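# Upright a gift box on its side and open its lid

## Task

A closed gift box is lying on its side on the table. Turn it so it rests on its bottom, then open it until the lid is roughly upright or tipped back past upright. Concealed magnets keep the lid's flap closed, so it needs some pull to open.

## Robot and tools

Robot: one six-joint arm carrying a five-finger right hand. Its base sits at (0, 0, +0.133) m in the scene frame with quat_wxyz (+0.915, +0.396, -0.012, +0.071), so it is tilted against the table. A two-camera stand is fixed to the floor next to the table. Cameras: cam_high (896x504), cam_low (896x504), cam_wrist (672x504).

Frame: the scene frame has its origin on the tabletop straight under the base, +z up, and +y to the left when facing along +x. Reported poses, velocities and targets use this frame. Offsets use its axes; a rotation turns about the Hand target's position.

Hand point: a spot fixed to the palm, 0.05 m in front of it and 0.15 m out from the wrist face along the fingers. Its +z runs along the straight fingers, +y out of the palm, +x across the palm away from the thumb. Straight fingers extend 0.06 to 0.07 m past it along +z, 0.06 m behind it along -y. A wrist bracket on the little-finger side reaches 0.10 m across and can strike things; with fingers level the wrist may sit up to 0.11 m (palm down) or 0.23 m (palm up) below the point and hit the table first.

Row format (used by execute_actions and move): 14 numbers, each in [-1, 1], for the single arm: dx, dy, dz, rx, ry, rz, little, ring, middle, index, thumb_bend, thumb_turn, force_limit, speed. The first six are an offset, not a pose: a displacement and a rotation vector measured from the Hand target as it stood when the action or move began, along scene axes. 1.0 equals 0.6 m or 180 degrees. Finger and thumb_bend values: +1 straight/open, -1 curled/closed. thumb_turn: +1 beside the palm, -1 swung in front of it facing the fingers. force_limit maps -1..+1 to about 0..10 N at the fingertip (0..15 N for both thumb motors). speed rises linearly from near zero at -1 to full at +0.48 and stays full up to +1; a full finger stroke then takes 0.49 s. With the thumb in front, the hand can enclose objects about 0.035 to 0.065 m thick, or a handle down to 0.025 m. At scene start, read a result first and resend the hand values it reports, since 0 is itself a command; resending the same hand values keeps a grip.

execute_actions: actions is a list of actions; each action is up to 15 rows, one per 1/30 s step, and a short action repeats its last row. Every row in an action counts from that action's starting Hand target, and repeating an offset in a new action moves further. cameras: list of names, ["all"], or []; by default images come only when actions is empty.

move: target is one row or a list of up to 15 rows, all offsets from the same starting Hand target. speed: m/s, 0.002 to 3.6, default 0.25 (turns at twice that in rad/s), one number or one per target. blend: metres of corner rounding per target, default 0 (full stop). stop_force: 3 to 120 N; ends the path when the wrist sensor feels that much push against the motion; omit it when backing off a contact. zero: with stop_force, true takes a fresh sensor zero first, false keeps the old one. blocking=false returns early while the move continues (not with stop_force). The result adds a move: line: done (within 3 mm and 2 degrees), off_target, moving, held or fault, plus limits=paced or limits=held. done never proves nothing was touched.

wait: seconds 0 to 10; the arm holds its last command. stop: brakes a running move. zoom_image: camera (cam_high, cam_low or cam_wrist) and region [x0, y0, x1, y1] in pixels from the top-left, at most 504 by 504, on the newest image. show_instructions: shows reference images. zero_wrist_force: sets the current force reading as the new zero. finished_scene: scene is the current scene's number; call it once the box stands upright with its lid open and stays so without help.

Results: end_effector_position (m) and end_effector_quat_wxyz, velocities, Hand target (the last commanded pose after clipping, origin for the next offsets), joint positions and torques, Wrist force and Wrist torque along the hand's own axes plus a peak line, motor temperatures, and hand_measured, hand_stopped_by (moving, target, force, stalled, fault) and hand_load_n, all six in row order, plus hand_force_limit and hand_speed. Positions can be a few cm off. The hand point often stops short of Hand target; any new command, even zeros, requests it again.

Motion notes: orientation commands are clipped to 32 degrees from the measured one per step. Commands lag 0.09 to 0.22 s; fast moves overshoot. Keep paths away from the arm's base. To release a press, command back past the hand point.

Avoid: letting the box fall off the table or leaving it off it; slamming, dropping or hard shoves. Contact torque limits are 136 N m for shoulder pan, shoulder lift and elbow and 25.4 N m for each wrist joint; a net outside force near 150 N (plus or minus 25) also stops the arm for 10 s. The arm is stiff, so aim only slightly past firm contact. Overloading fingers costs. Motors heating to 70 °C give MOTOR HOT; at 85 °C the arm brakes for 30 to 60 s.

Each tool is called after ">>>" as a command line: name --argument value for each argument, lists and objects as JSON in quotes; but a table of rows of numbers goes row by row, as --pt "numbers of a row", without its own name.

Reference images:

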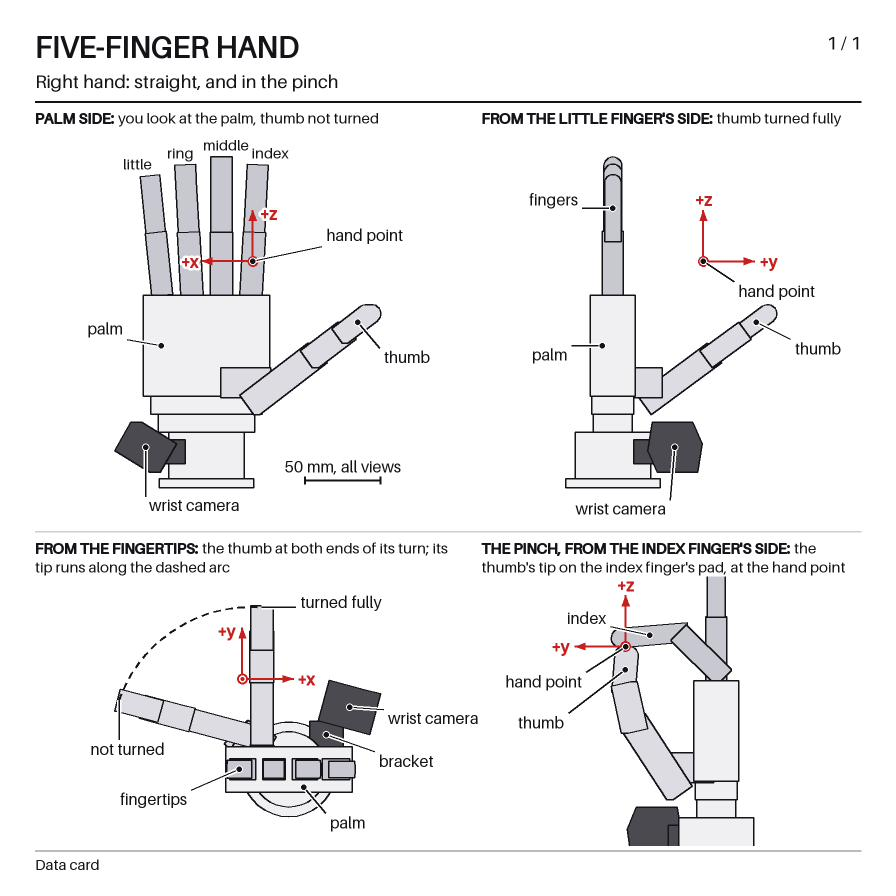

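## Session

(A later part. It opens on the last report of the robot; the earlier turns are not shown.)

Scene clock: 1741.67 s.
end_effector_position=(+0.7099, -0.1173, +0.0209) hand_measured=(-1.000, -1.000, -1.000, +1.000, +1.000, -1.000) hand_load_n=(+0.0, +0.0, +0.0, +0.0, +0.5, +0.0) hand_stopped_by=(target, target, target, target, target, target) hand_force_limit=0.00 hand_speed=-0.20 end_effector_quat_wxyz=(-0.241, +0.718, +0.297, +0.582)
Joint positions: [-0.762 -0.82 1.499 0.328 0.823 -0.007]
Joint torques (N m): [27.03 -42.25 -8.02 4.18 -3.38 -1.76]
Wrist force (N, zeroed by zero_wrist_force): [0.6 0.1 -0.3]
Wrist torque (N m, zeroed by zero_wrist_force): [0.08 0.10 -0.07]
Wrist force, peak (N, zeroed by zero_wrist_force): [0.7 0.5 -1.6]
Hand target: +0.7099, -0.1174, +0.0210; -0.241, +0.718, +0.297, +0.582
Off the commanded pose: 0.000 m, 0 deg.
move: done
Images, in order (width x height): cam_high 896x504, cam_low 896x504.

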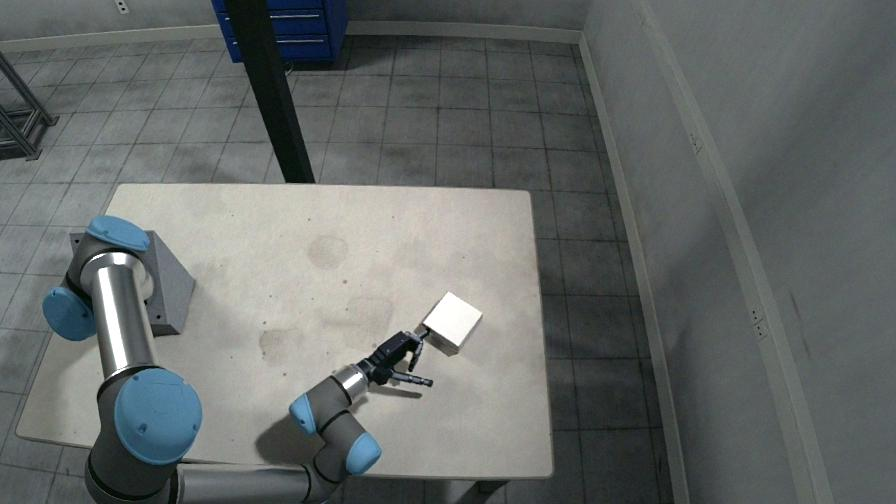

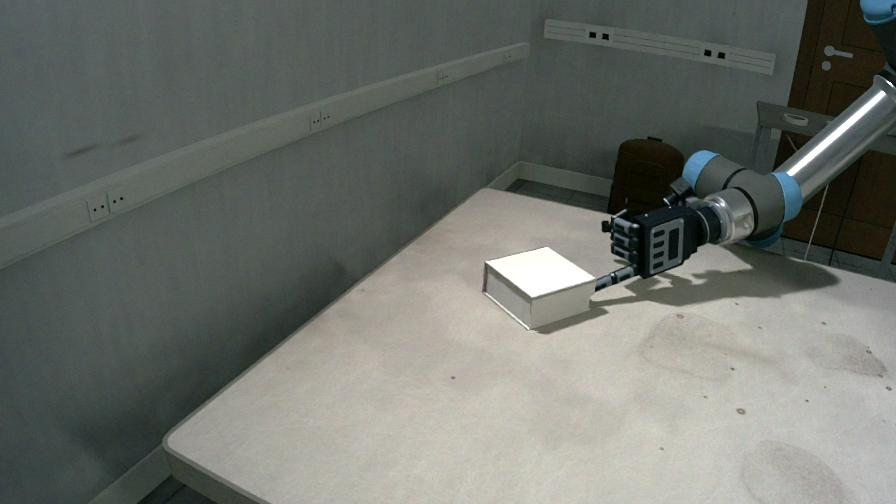

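>>> move --pt "-0.03 -0.03 0.23 0 0 0 1 1 1 -0.5 0.13 -0.31 0.0 -0.2" --pt "0.1168 0.3457 0.23 0 0 -0.425 1 1 1 -0.5 0.13 -0.31 0.0 -0.2" --pt "0.153 0.3533 0.0483 0 0 -0.425 1 1 1 -0.5 0.13 -0.31 0.0 -0.2" --speed '[0.15, 0.25, 0.15]' --blend 0.02 --cameras '["all"]'

>>> zoom_image --camera "cam_low" --region '[440, 180, 660, 340]'

>>> zoom_image --camera "cam_high" --region '[390, 230, 530, 370]'

Scene clock: 2053.43 s.
end_effector_position=(+0.8017, +0.0946, +0.0500) hand_measured=(+1.000, +1.000, +1.000, -0.388, +0.254, -0.310) hand_load_n=(+0.5, +0.0, +0.0, +7.0, +12.0, +6.0) hand_stopped_by=(target, target, target, force, force, target) hand_force_limit=0.00 hand_speed=-0.20 end_effector_quat_wxyz=(+0.171, +0.747, -0.211, +0.607)
Joint positions: [-0.06 -0.22 1.246 -1.347 2.172 0.714]
Joint torques (N m): [45.12 -43.19 -1.09 1.26 -0.11 -1.42]
Wrist force (N, zeroed by zero_wrist_force): [0.4 0.3 0.2]
Wrist torque (N m, zeroed by zero_wrist_force): [0.11 0.08 -0.07]
Wrist force, peak (N, zeroed by zero_wrist_force): [1.4 -1.1 -0.7]
Hand target: +0.8017, +0.0946, +0.0500; +0.171, +0.747, -0.211, +0.607
Off the commanded pose: 0.000 m, 0 deg.
move: done

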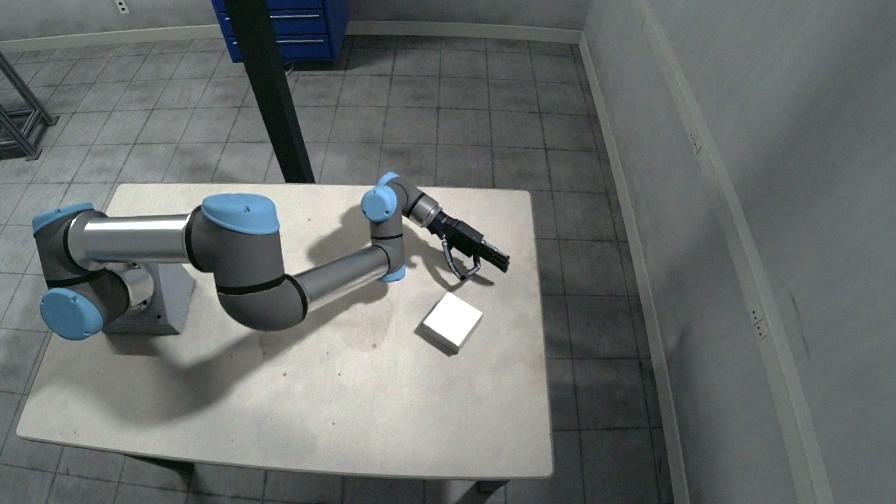

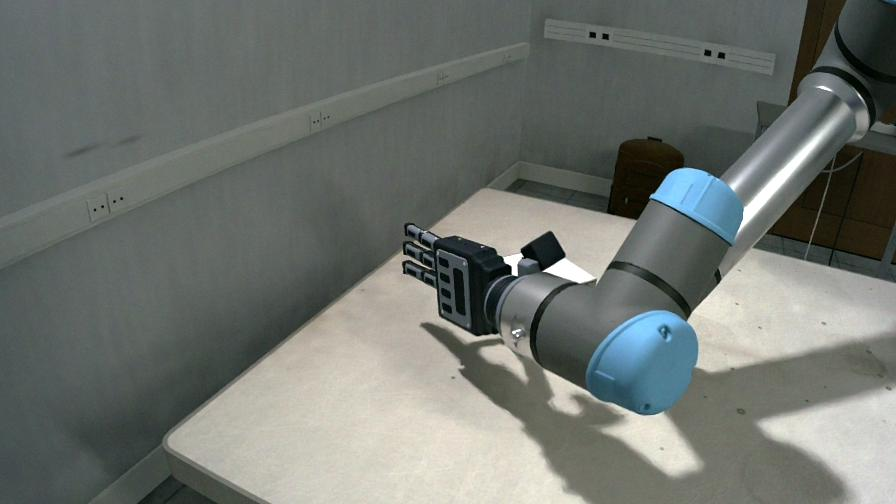

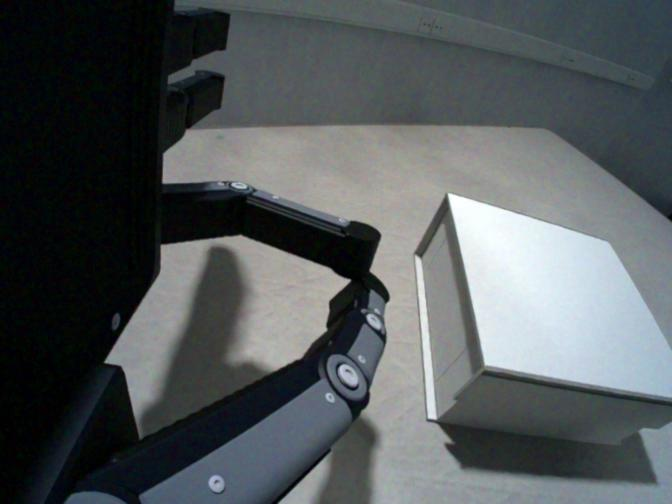

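Scaled by 2.291 from the camera's 896x504 image, which has a finer 1280x720 frame.

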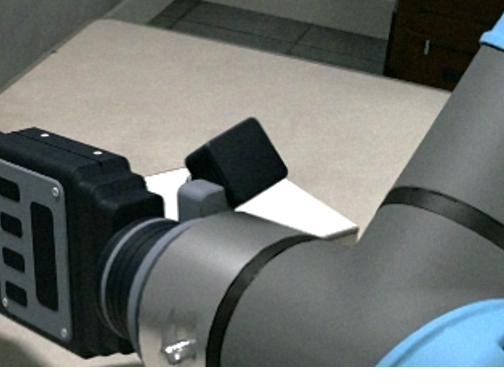

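Scaled by 3.600 from the camera's 896x504 image, which has a finer 1280x720 frame.

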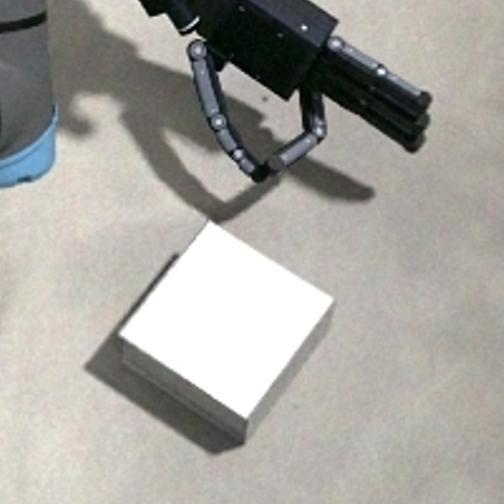

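>>> zoom_image --camera "cam_wrist" --region '[300, 170, 560, 460]'

Scaled by 1.738 from the camera's 672x504 image, which has a finer 960x720 frame.

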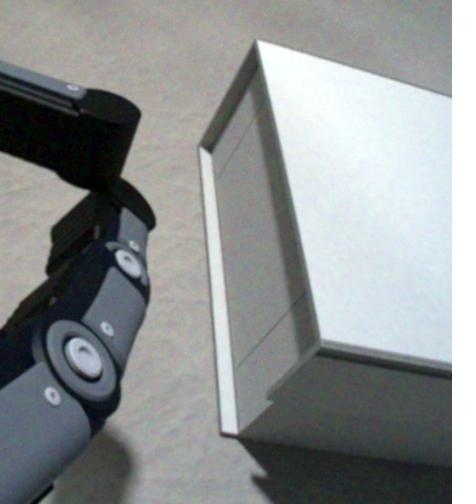

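>>> move --pt "0 0 0 0 0 0 1 1 1 -0.3 0.25 -0.2 0.0 -0.5" --pt "-0.0174 -0.0284 -0.055 0 0 0 1 1 1 -0.3 0.25 -0.2 0.0 -0.5" --speed 0.1 --cameras '["all"]'

>>> zoom_image --camera "cam_wrist" --region '[250, 130, 550, 450]'

>>> zoom_image --camera "cam_high" --region '[410, 240, 510, 340]'

Scene clock: 2080.57 s.
end_effector_position=(+0.7912, +0.0775, +0.0170) hand_measured=(+1.000, +1.000, +1.000, -0.300, +0.250, -0.200) hand_load_n=(+0.0, +0.0, +0.0, +0.0, +0.0, +0.5) hand_stopped_by=(target, target, target, target, force, target) hand_force_limit=0.00 hand_speed=-0.50 end_effector_quat_wxyz=(+0.171, +0.747, -0.211, +0.607)
Joint positions: [-0.115 -0.22 1.3 -1.39 2.12 0.735]
Joint torques (N m): [49.69 -30.83 -13.23 1.12 -0.17 -1.6]
Wrist force (N, zeroed by zero_wrist_force): [0.3 0.3 -0.3]
Wrist torque (N m, zeroed by zero_wrist_force): [0.14 0.12 -0.09]
Wrist force, peak (N, zeroed by zero_wrist_force): [1.2 0.2 -0.4]
Hand target: +0.7912, +0.0775, +0.0170; +0.171, +0.747, -0.211, +0.607
Off the commanded pose: 0.000 m, 0 deg.
move: done

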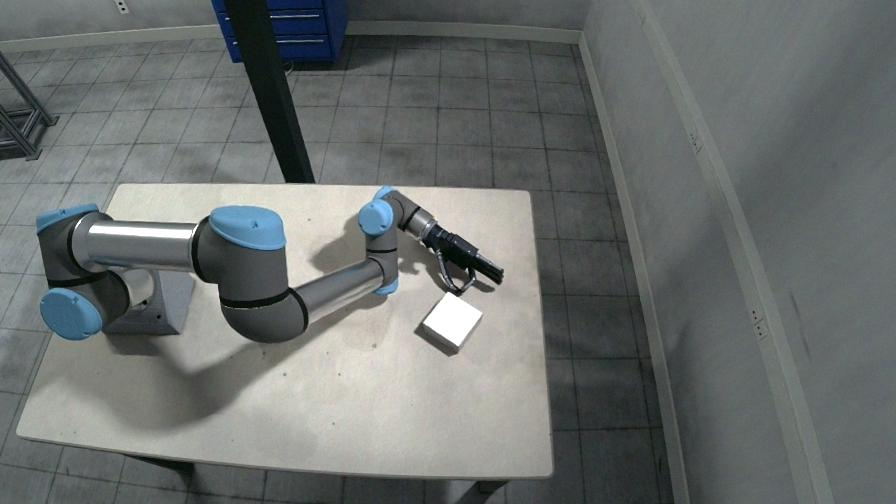

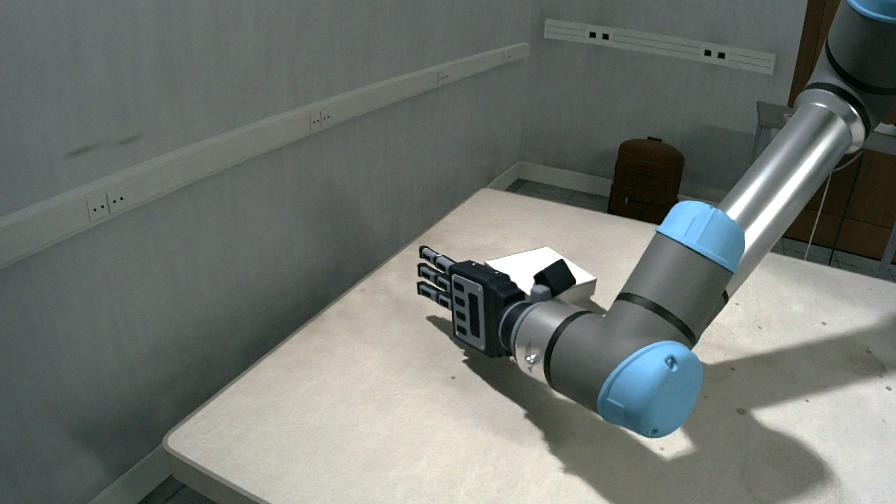

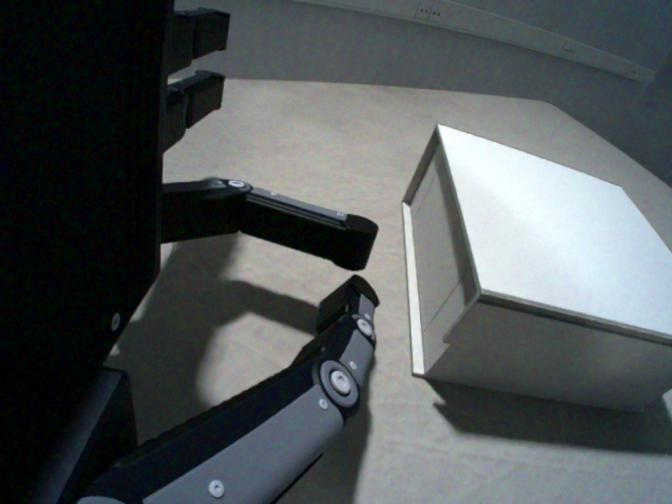

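Scaled by 1.575 from the camera's 672x504 image, which has a finer 960x720 frame.

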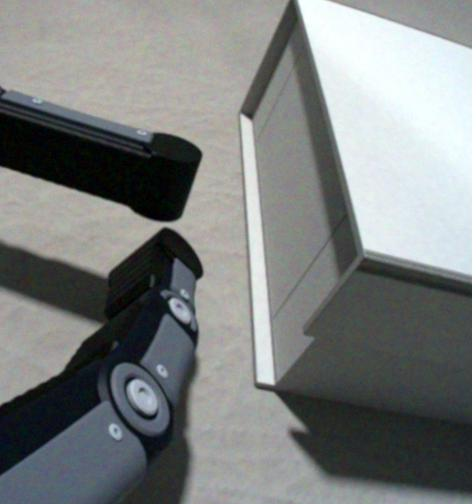

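Scaled by 5.040 from the camera's 896x504 image, which has a finer 1280x720 frame.

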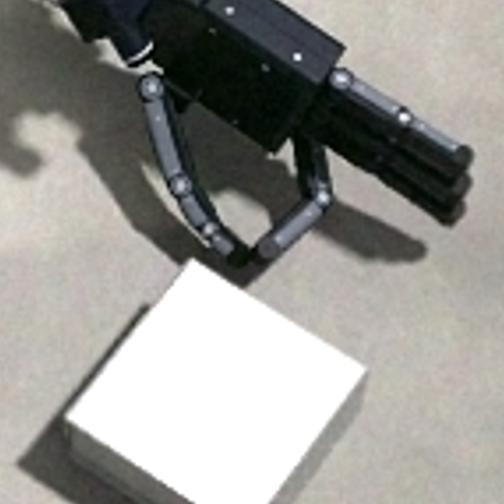

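>>> move --pt "0 0 0 0 0 0 1 1 1 -0.3 0.25 -0.28 0.0 -0.5" --pt "-0.013 -0.0115 -0.0123 0 0 0 1 1 1 -0.3 0.25 -0.28 0.0 -0.5" --speed 0.05 --cameras '["all"]'

>>> zoom_image --camera "cam_wrist" --region '[280, 80, 540, 400]'

>>> zoom_image --camera "cam_high" --region '[430, 260, 500, 330]'

Scene clock: 2095.30 s.
end_effector_position=(+0.7835, +0.0705, +0.0096) hand_measured=(+1.000, +1.000, +1.000, -0.300, +0.250, -0.280) hand_load_n=(+0.0, +0.0, +0.0, +0.5, +0.5, +0.5) hand_stopped_by=(target, target, target, target, force, target) hand_force_limit=0.00 hand_speed=-0.50 end_effector_quat_wxyz=(+0.171, +0.747, -0.211, +0.607)
Joint positions: [-0.131 -0.23 1.336 -1.412 2.104 0.74]
Joint torques (N m): [49.01 -33.21 -13.48 0.69 -0.01 0.17]
Wrist force (N, zeroed by zero_wrist_force): [0.7 0.1 -0.5]
Wrist torque (N m, zeroed by zero_wrist_force): [0.14 0.11 -0.08]
Wrist force, peak (N, zeroed by zero_wrist_force): [0.7 0.1 -0.8]
Hand target: +0.7834, +0.0706, +0.0096; +0.171, +0.747, -0.211, +0.607
Off the commanded pose: 0.000 m, 0 deg.
move: done

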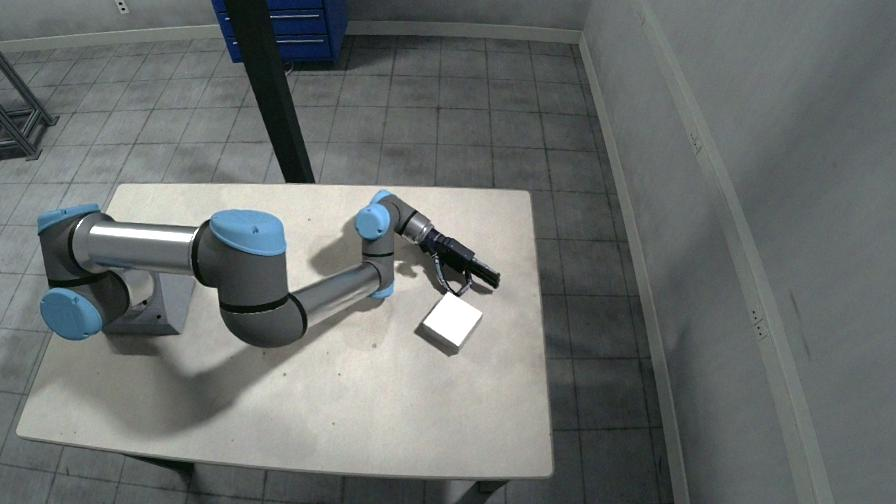

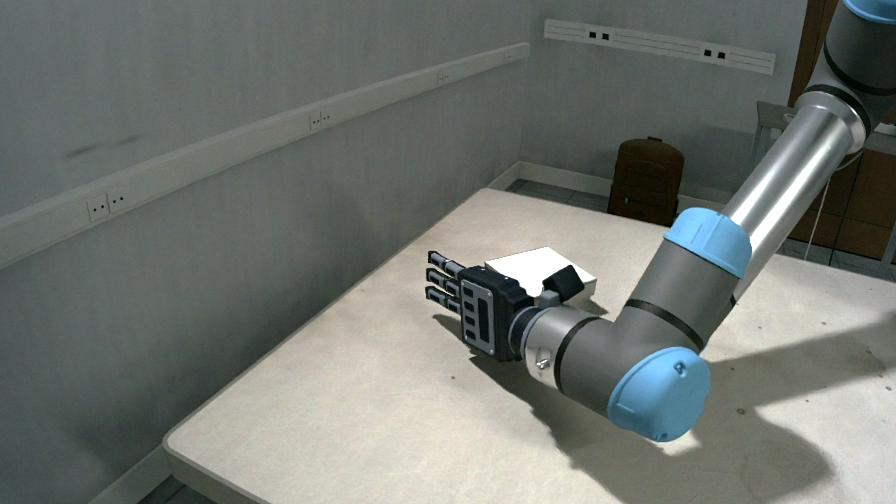

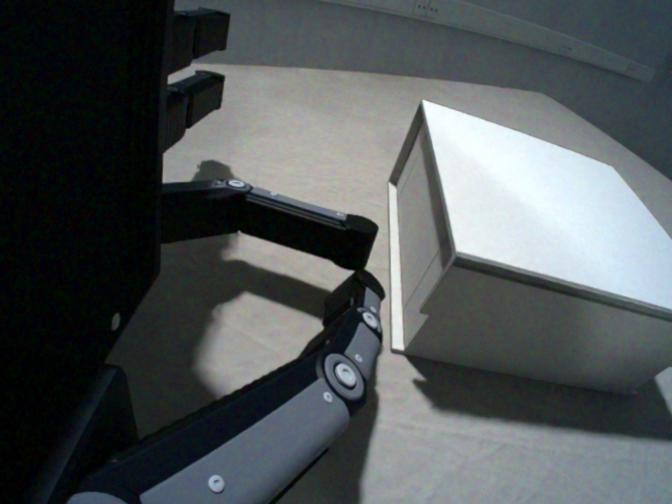

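Scaled by 1.575 from the camera's 672x504 image, which has a finer 960x720 frame.

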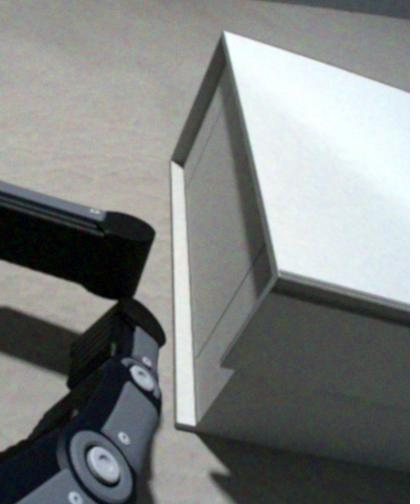

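Scaled by 7.200 from the camera's 896x504 image, which has a finer 1280x720 frame.

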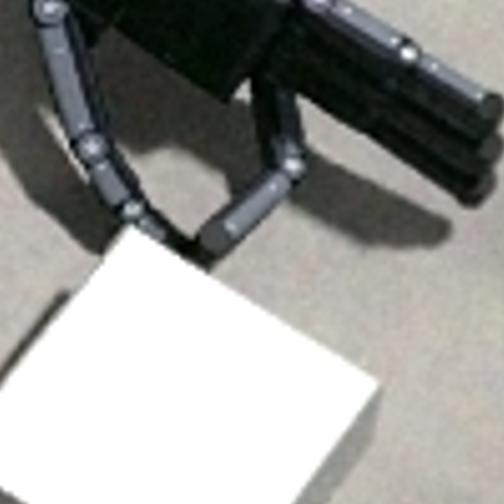

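>>> move --target '[0, 0, -0.0417, 0, 0, 0, 1, 1, 1, -0.3, 0.25, -0.28, 0.0, -0.5]' --speed 0.006 --stop_force 3 --cameras '["all"]'

>>> zoom_image --camera "cam_wrist" --region '[280, 80, 540, 400]'

Scene clock: 2144.50 s.
end_effector_position=(+0.7834, +0.0706, +0.0044) hand_measured=(+1.000, +1.000, +1.000, -0.300, +0.250, -0.280) hand_load_n=(+0.0, +0.0, +0.0, +0.0, +0.5, -1.0) hand_stopped_by=(target, target, target, target, force, target) hand_force_limit=0.00 hand_speed=-0.50 end_effector_quat_wxyz=(+0.171, +0.747, -0.211, +0.607)
Joint positions: [-0.137 -0.223 1.333 -1.414 2.099 0.742]
Joint torques (N m): [48.19 -46.7 1.66 1.06 0.6 -0.5]
Wrist force (N, zeroed by zero_wrist_force): [2.0 0.4 -1.7]
Wrist torque (N m, zeroed by zero_wrist_force): [0.17 0.04 -0.08]
Wrist force, peak (N, zeroed by zero_wrist_force): [4.5 -0.6 -2.4]
Hand target: +0.7834, +0.0706, +0.0044; +0.171, +0.747, -0.211, +0.607 (not the last commanded pose)
Off the commanded pose: 0.020 m, 0 deg.
move: contact

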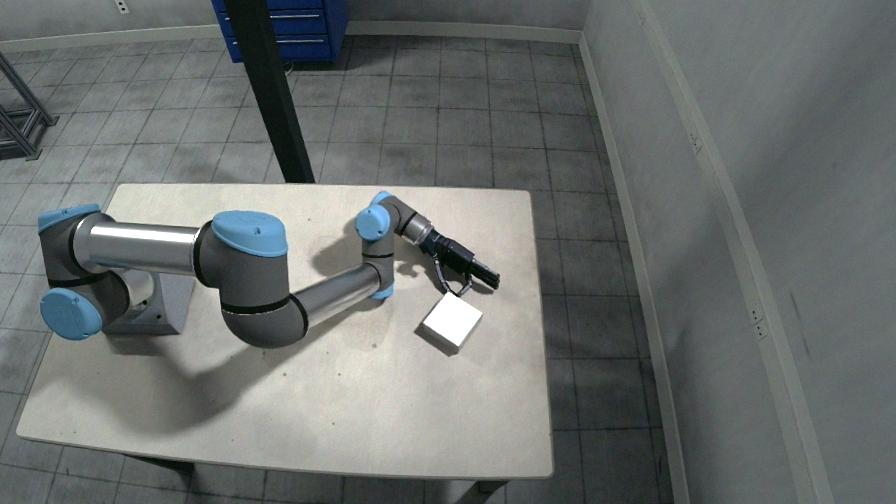

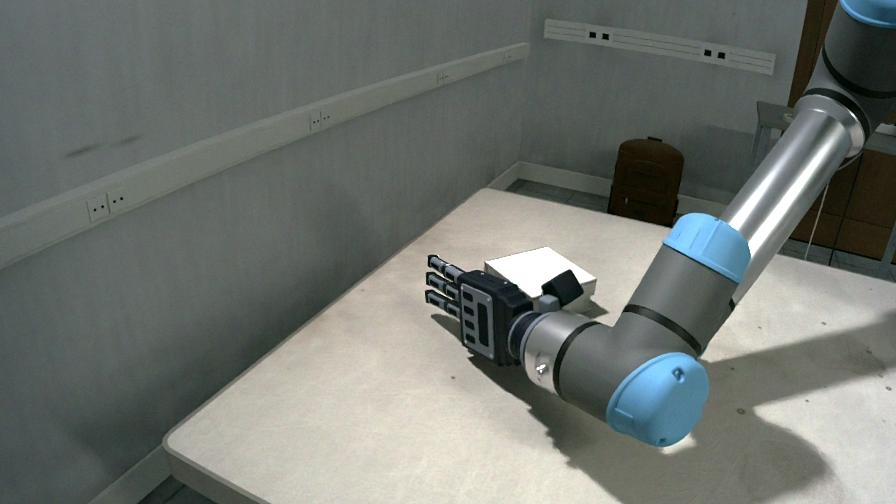

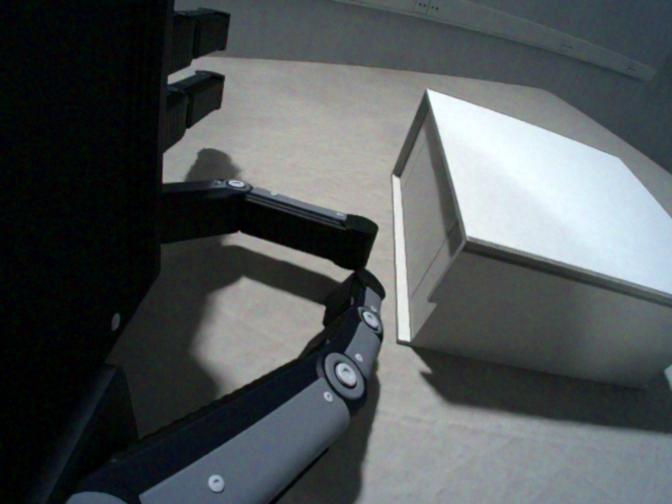

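Scaled by 1.575 from the camera's 672x504 image, which has a finer 960x720 frame.

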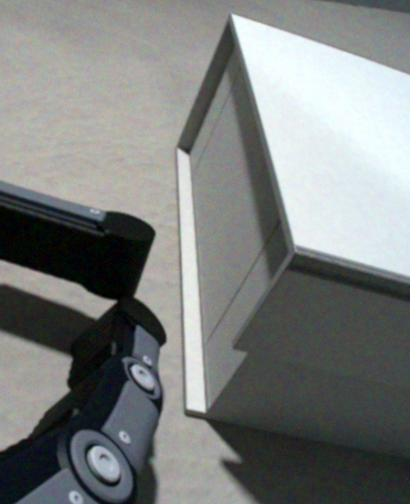

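>>> move --pt "0 0 0.0087 0 0 0 1 1 1 -0.3 0.25 -0.28 0.0 -0.5" --pt "-0.0096 -0.0156 0.0087 0 0 0 1 1 1 -0.3 0.25 -0.28 0.0 -0.5" --speed '[0.03, 0.03]' --cameras '["cam_high", "cam_wrist"]'

>>> zoom_image --camera "cam_wrist" --region '[300, 120, 500, 360]'

>>> zoom_image --camera "cam_high" --region '[430, 260, 500, 330]'

Scene clock: 2154.07 s.
end_effector_position=(+0.7777, +0.0611, +0.0097) hand_measured=(+1.000, +1.000, +1.000, -0.300, +0.250, -0.280) hand_load_n=(+0.0, +0.0, +0.0, +0.5, +0.5, +0.0) hand_stopped_by=(target, target, target, target, force, target) hand_force_limit=0.00 hand_speed=-0.50 end_effector_quat_wxyz=(+0.171, +0.747, -0.211, +0.607)
Joint positions: [-0.141 -0.253 1.372 -1.425 2.095 0.744]
Joint torques (N m): [48.03 -30.85 -12.09 0.5 -0.05 0.48]
Wrist force (N, zeroed by zero_wrist_force): [0.3 0.2 -0.5]
Wrist torque (N m, zeroed by zero_wrist_force): [0.13 0.15 -0.08]
Wrist force, peak (N, zeroed by zero_wrist_force): [3.9 0.2 -1.8]
Hand target: +0.7777, +0.0613, +0.0096; +0.171, +0.747, -0.211, +0.607
Off the commanded pose: 0.000 m, 0 deg.
move: done
Images, in order (width x height): cam_high 896x504, cam_wrist 672x504.

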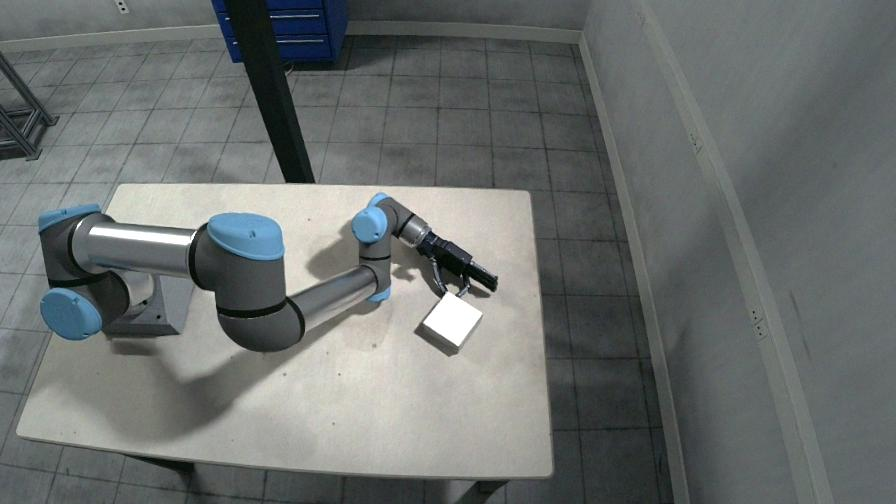

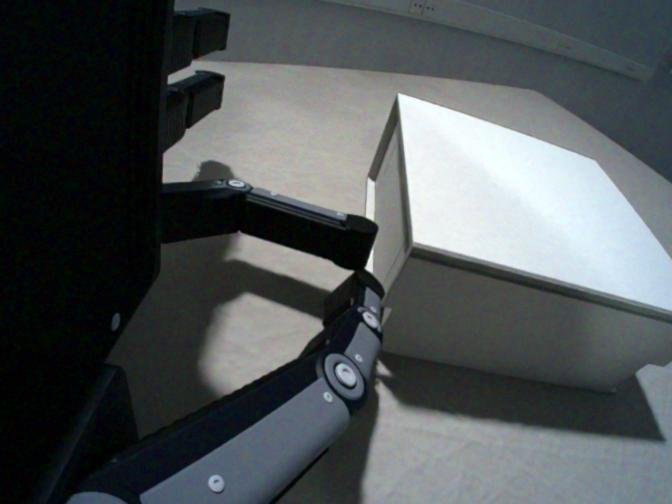

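Scaled by 2.100 from the camera's 672x504 image, which has a finer 960x720 frame.

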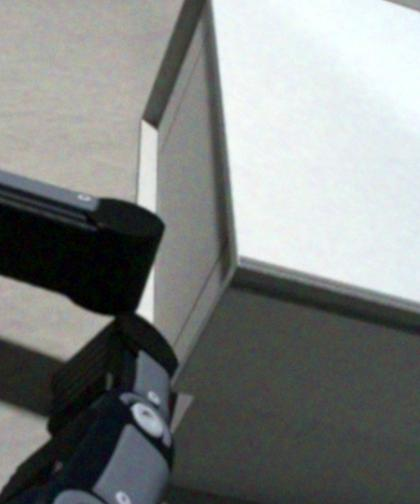

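Scaled by 7.200 from the camera's 896x504 image, which has a finer 1280x720 frame.

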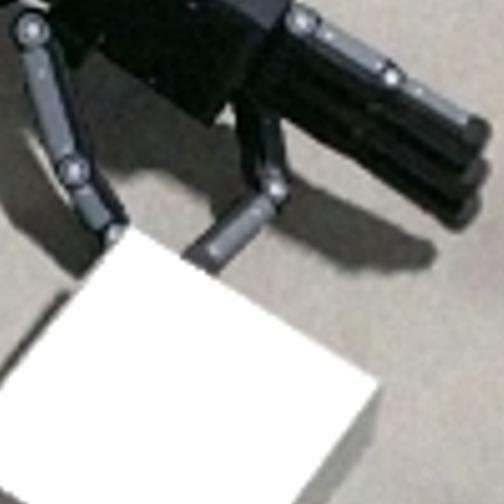

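>>> move --target '[0.005, -0.0109, 0, 0, 0, 0, 1, 1, 1, -0.3, 0.25, -0.28, 0.0, -0.5]' --speed 0.02 --cameras '["cam_high", "cam_wrist"]'

>>> zoom_image --camera "cam_wrist" --region '[300, 120, 500, 360]'

>>> zoom_image --camera "cam_high" --region '[430, 260, 500, 330]'

Scene clock: 2160.47 s.
end_effector_position=(+0.7807, +0.0546, +0.0097) hand_measured=(+1.000, +1.000, +1.000, -0.300, +0.250, -0.280) hand_load_n=(+0.0, +0.0, +0.0, +0.5, +0.5, +0.0) hand_stopped_by=(target, target, target, target, force, target) hand_force_limit=0.00 hand_speed=-0.50 end_effector_quat_wxyz=(+0.171, +0.747, -0.211, +0.607)
Joint positions: [-0.149 -0.261 1.372 -1.415 2.088 0.746]
Joint torques (N m): [45.94 -36.37 2.14 -0.25 -2.08 1.15]
Wrist force (N, zeroed by zero_wrist_force): [0.4 0.1 -0.6]
Wrist torque (N m, zeroed by zero_wrist_force): [0.15 0.12 -0.08]
Wrist force, peak (N, zeroed by zero_wrist_force): [0.7 0.5 -0.8]
Hand target: +0.7807, +0.0547, +0.0096; +0.171, +0.747, -0.211, +0.607
Off the commanded pose: 0.000 m, 0 deg.
move: done
Images, in order (width x height): cam_high 896x504, cam_wrist 672x504.

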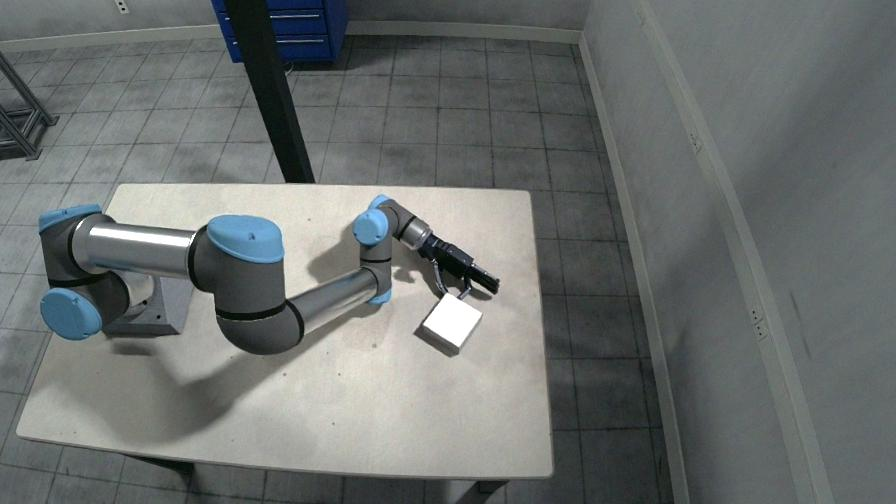

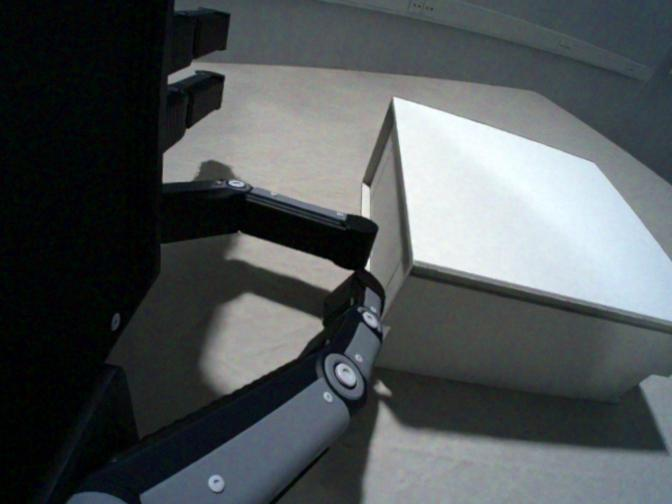

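Scaled by 2.100 from the camera's 672x504 image, which has a finer 960x720 frame.

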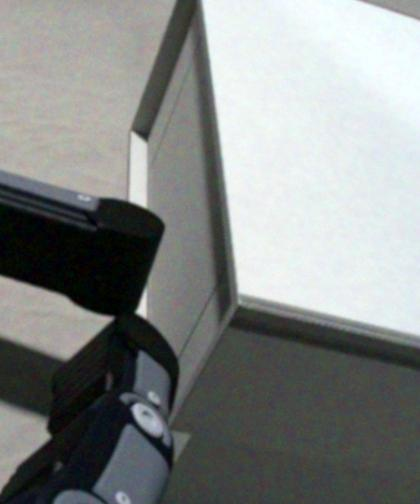

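Scaled by 7.200 from the camera's 896x504 image, which has a finer 1280x720 frame.

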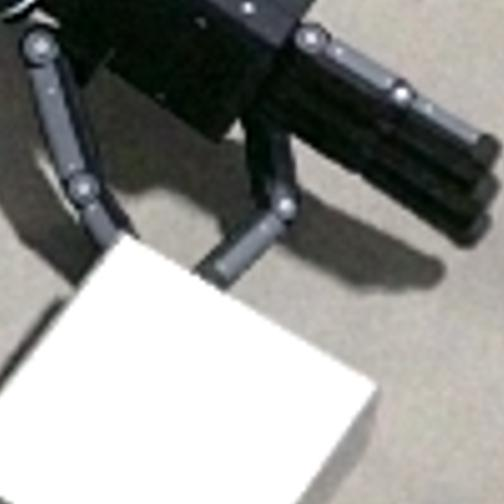

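>>> move --pt "0 0 0.0042 0 0 0 1 1 1 -0.3 0.292 -0.185 0.0 -0.5" --pt "0 0 0.0067 0 0 0 1 1 1 -0.3 0.32 -0.128 0.0 -0.5" --pt "0 0 0.0092 0 0 0 1 1 1 -0.3 0.338 -0.096 0.0 -0.5" --speed 0.01 --cameras '["cam_high", "cam_wrist"]'

>>> zoom_image --camera "cam_wrist" --region '[300, 80, 560, 380]'

>>> zoom_image --camera "cam_high" --region '[410, 260, 510, 360]'

Scene clock: 2193.23 s.
end_effector_position=(+0.7807, +0.0547, +0.0152) hand_measured=(+1.000, +1.000, +1.000, -0.300, +0.338, -0.096) hand_load_n=(+0.0, +0.0, +0.0, +0.0, +0.0, +0.0) hand_stopped_by=(target, target, target, target, target, target) hand_force_limit=0.00 hand_speed=-0.50 end_effector_quat_wxyz=(+0.171, +0.747, -0.211, +0.607)
Joint positions: [-0.142 -0.268 1.376 -1.412 2.094 0.744]
Joint torques (N m): [42.63 -39.23 -2.12 0.51 -1.28 -0.89]
Wrist force (N, zeroed by zero_wrist_force): [0.4 0.2 -0.2]
Wrist torque (N m, zeroed by zero_wrist_force): [0.12 0.11 0.02]
Wrist force, peak (N, zeroed by zero_wrist_force): [0.8 0.3 -0.7]
Hand target: +0.7807, +0.0547, +0.0152; +0.171, +0.747, -0.211, +0.607
Off the commanded pose: 0.000 m, 0 deg.
move: done
Images, in order (width x height): cam_high 896x504, cam_wrist 672x504.

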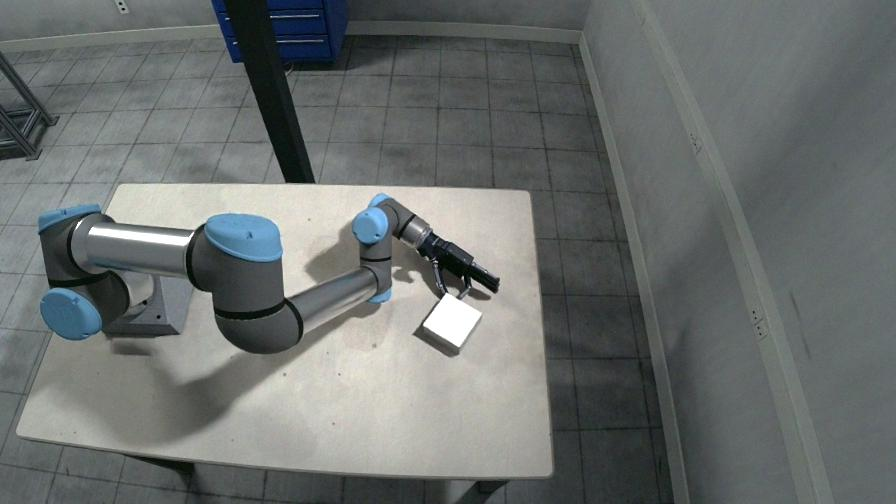

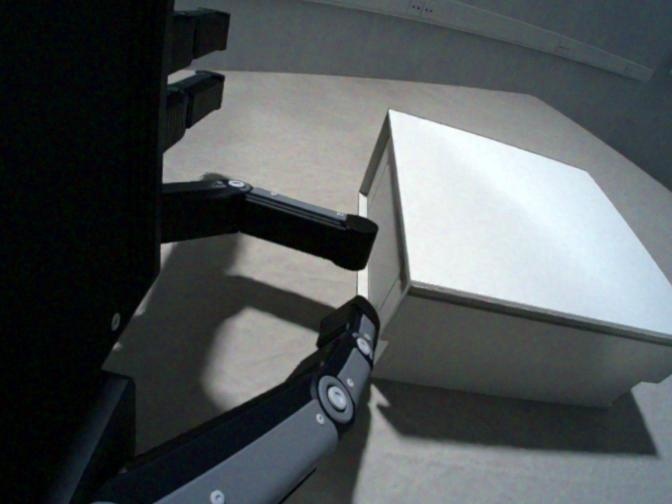

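Scaled by 1.680 from the camera's 672x504 image, which has a finer 960x720 frame.

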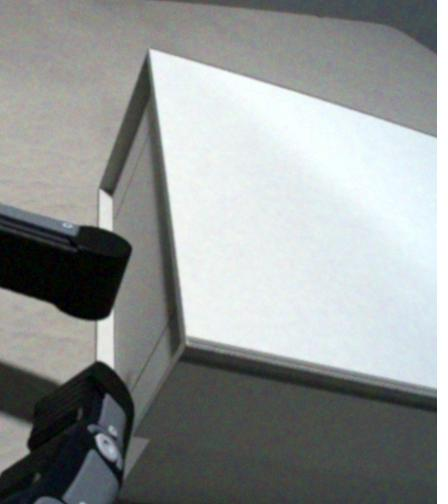

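Scaled by 5.040 from the camera's 896x504 image, which has a finer 1280x720 frame.

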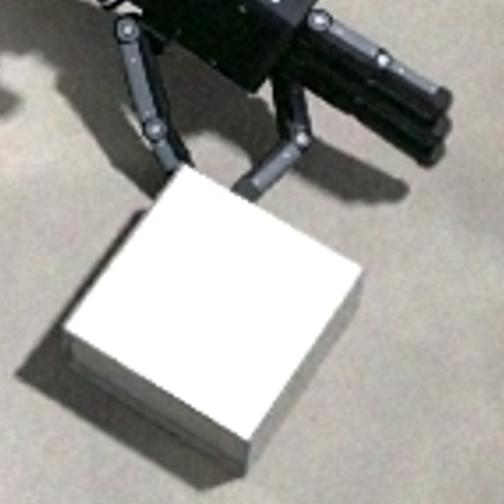

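>>> move --pt "0.0052 0.0085 0 0 0 0 1 1 1 -0.3 0.338 -0.096 0.0 -0.5" --pt "0.0052 0.0085 0 0 0 0 1 1 1 -0.3 0.12 -0.22 0.0 -0.5" --pt "0.0052 0.0085 -0.0093 0 0 0 1 1 1 -0.3 0.12 -0.22 0.0 -0.5" --pt "-0.0057 -0.0092 -0.0093 0 0 0 1 1 1 -0.3 0.12 -0.22 0.0 -0.5" --speed 0.02 --cameras '["cam_high", "cam_wrist"]'

>>> zoom_image --camera "cam_wrist" --region '[300, 80, 560, 380]'

>>> zoom_image --camera "cam_high" --region '[410, 260, 510, 360]'

Scene clock: 2214.73 s.
end_effector_position=(+0.7773, +0.0490, +0.0096) hand_measured=(+1.000, +1.000, +1.000, -0.300, +0.156, -0.220) hand_load_n=(+0.0, +0.0, +0.0, +1.5, +8.5, +3.0) hand_stopped_by=(target, target, target, target, force, target) hand_force_limit=0.00 hand_speed=-0.50 end_effector_quat_wxyz=(+0.171, +0.747, -0.211, +0.607) end_effector_velocity=(+0.002, +0.000, +0.002) end_effector_angular_velocity=(+0.000, -0.005, -0.001)
Joint positions: [-0.155 -0.274 1.393 -1.422 2.082 0.749]
Joint velocities: [0.002 0.001 -0.006 0 -0.001 0]
Joint torques (N m): [47.74 -27.79 -11.22 -1.53 -1.28 0.9]
Wrist force (N, zeroed by zero_wrist_force): [0.5 0.0 -0.4]
Wrist torque (N m, zeroed by zero_wrist_force): [0.10 0.11 -0.07]
Wrist force, peak (N, zeroed by zero_wrist_force): [0.9 0.1 -0.6]
Hand target: +0.7773, +0.0492, +0.0096; +0.171, +0.747, -0.211, +0.607
Off the commanded pose: 0.000 m, 0 deg.
move: done
Images, in order (width x height): cam_high 896x504, cam_wrist 672x504.

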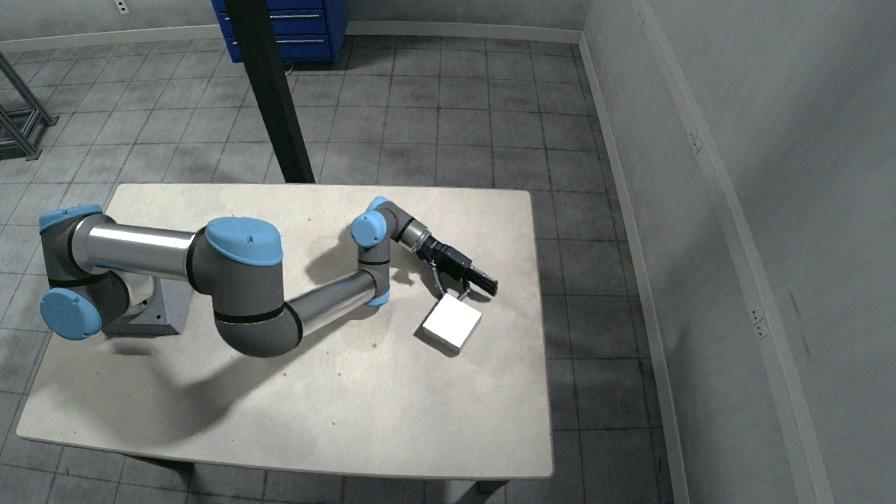

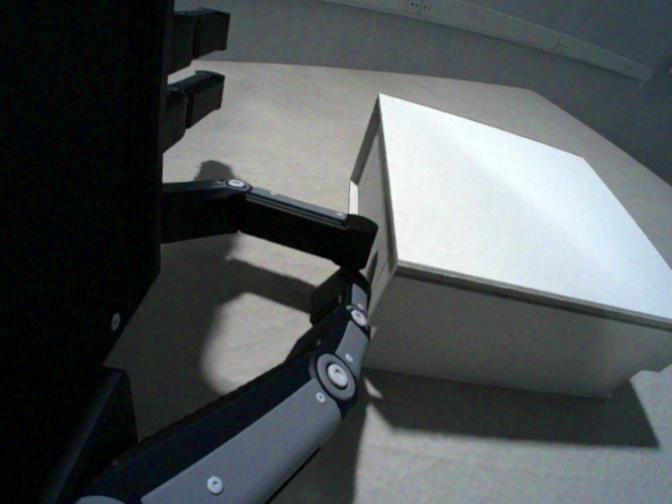

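Scaled by 1.680 from the camera's 672x504 image, which has a finer 960x720 frame.

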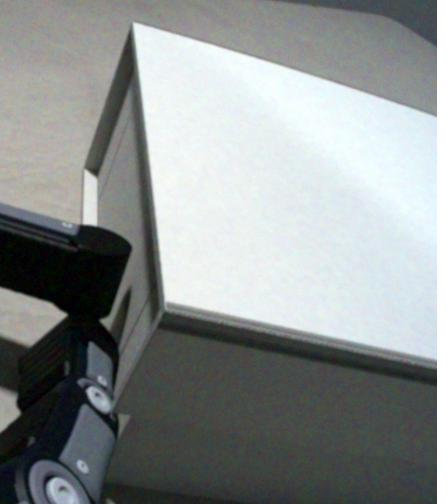

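Scaled by 5.040 from the camera's 896x504 image, which has a finer 1280x720 frame.

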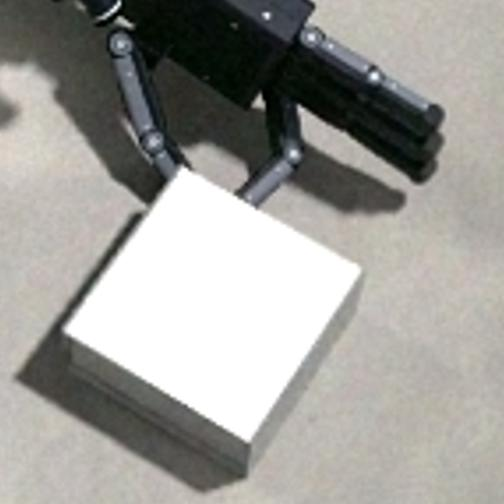

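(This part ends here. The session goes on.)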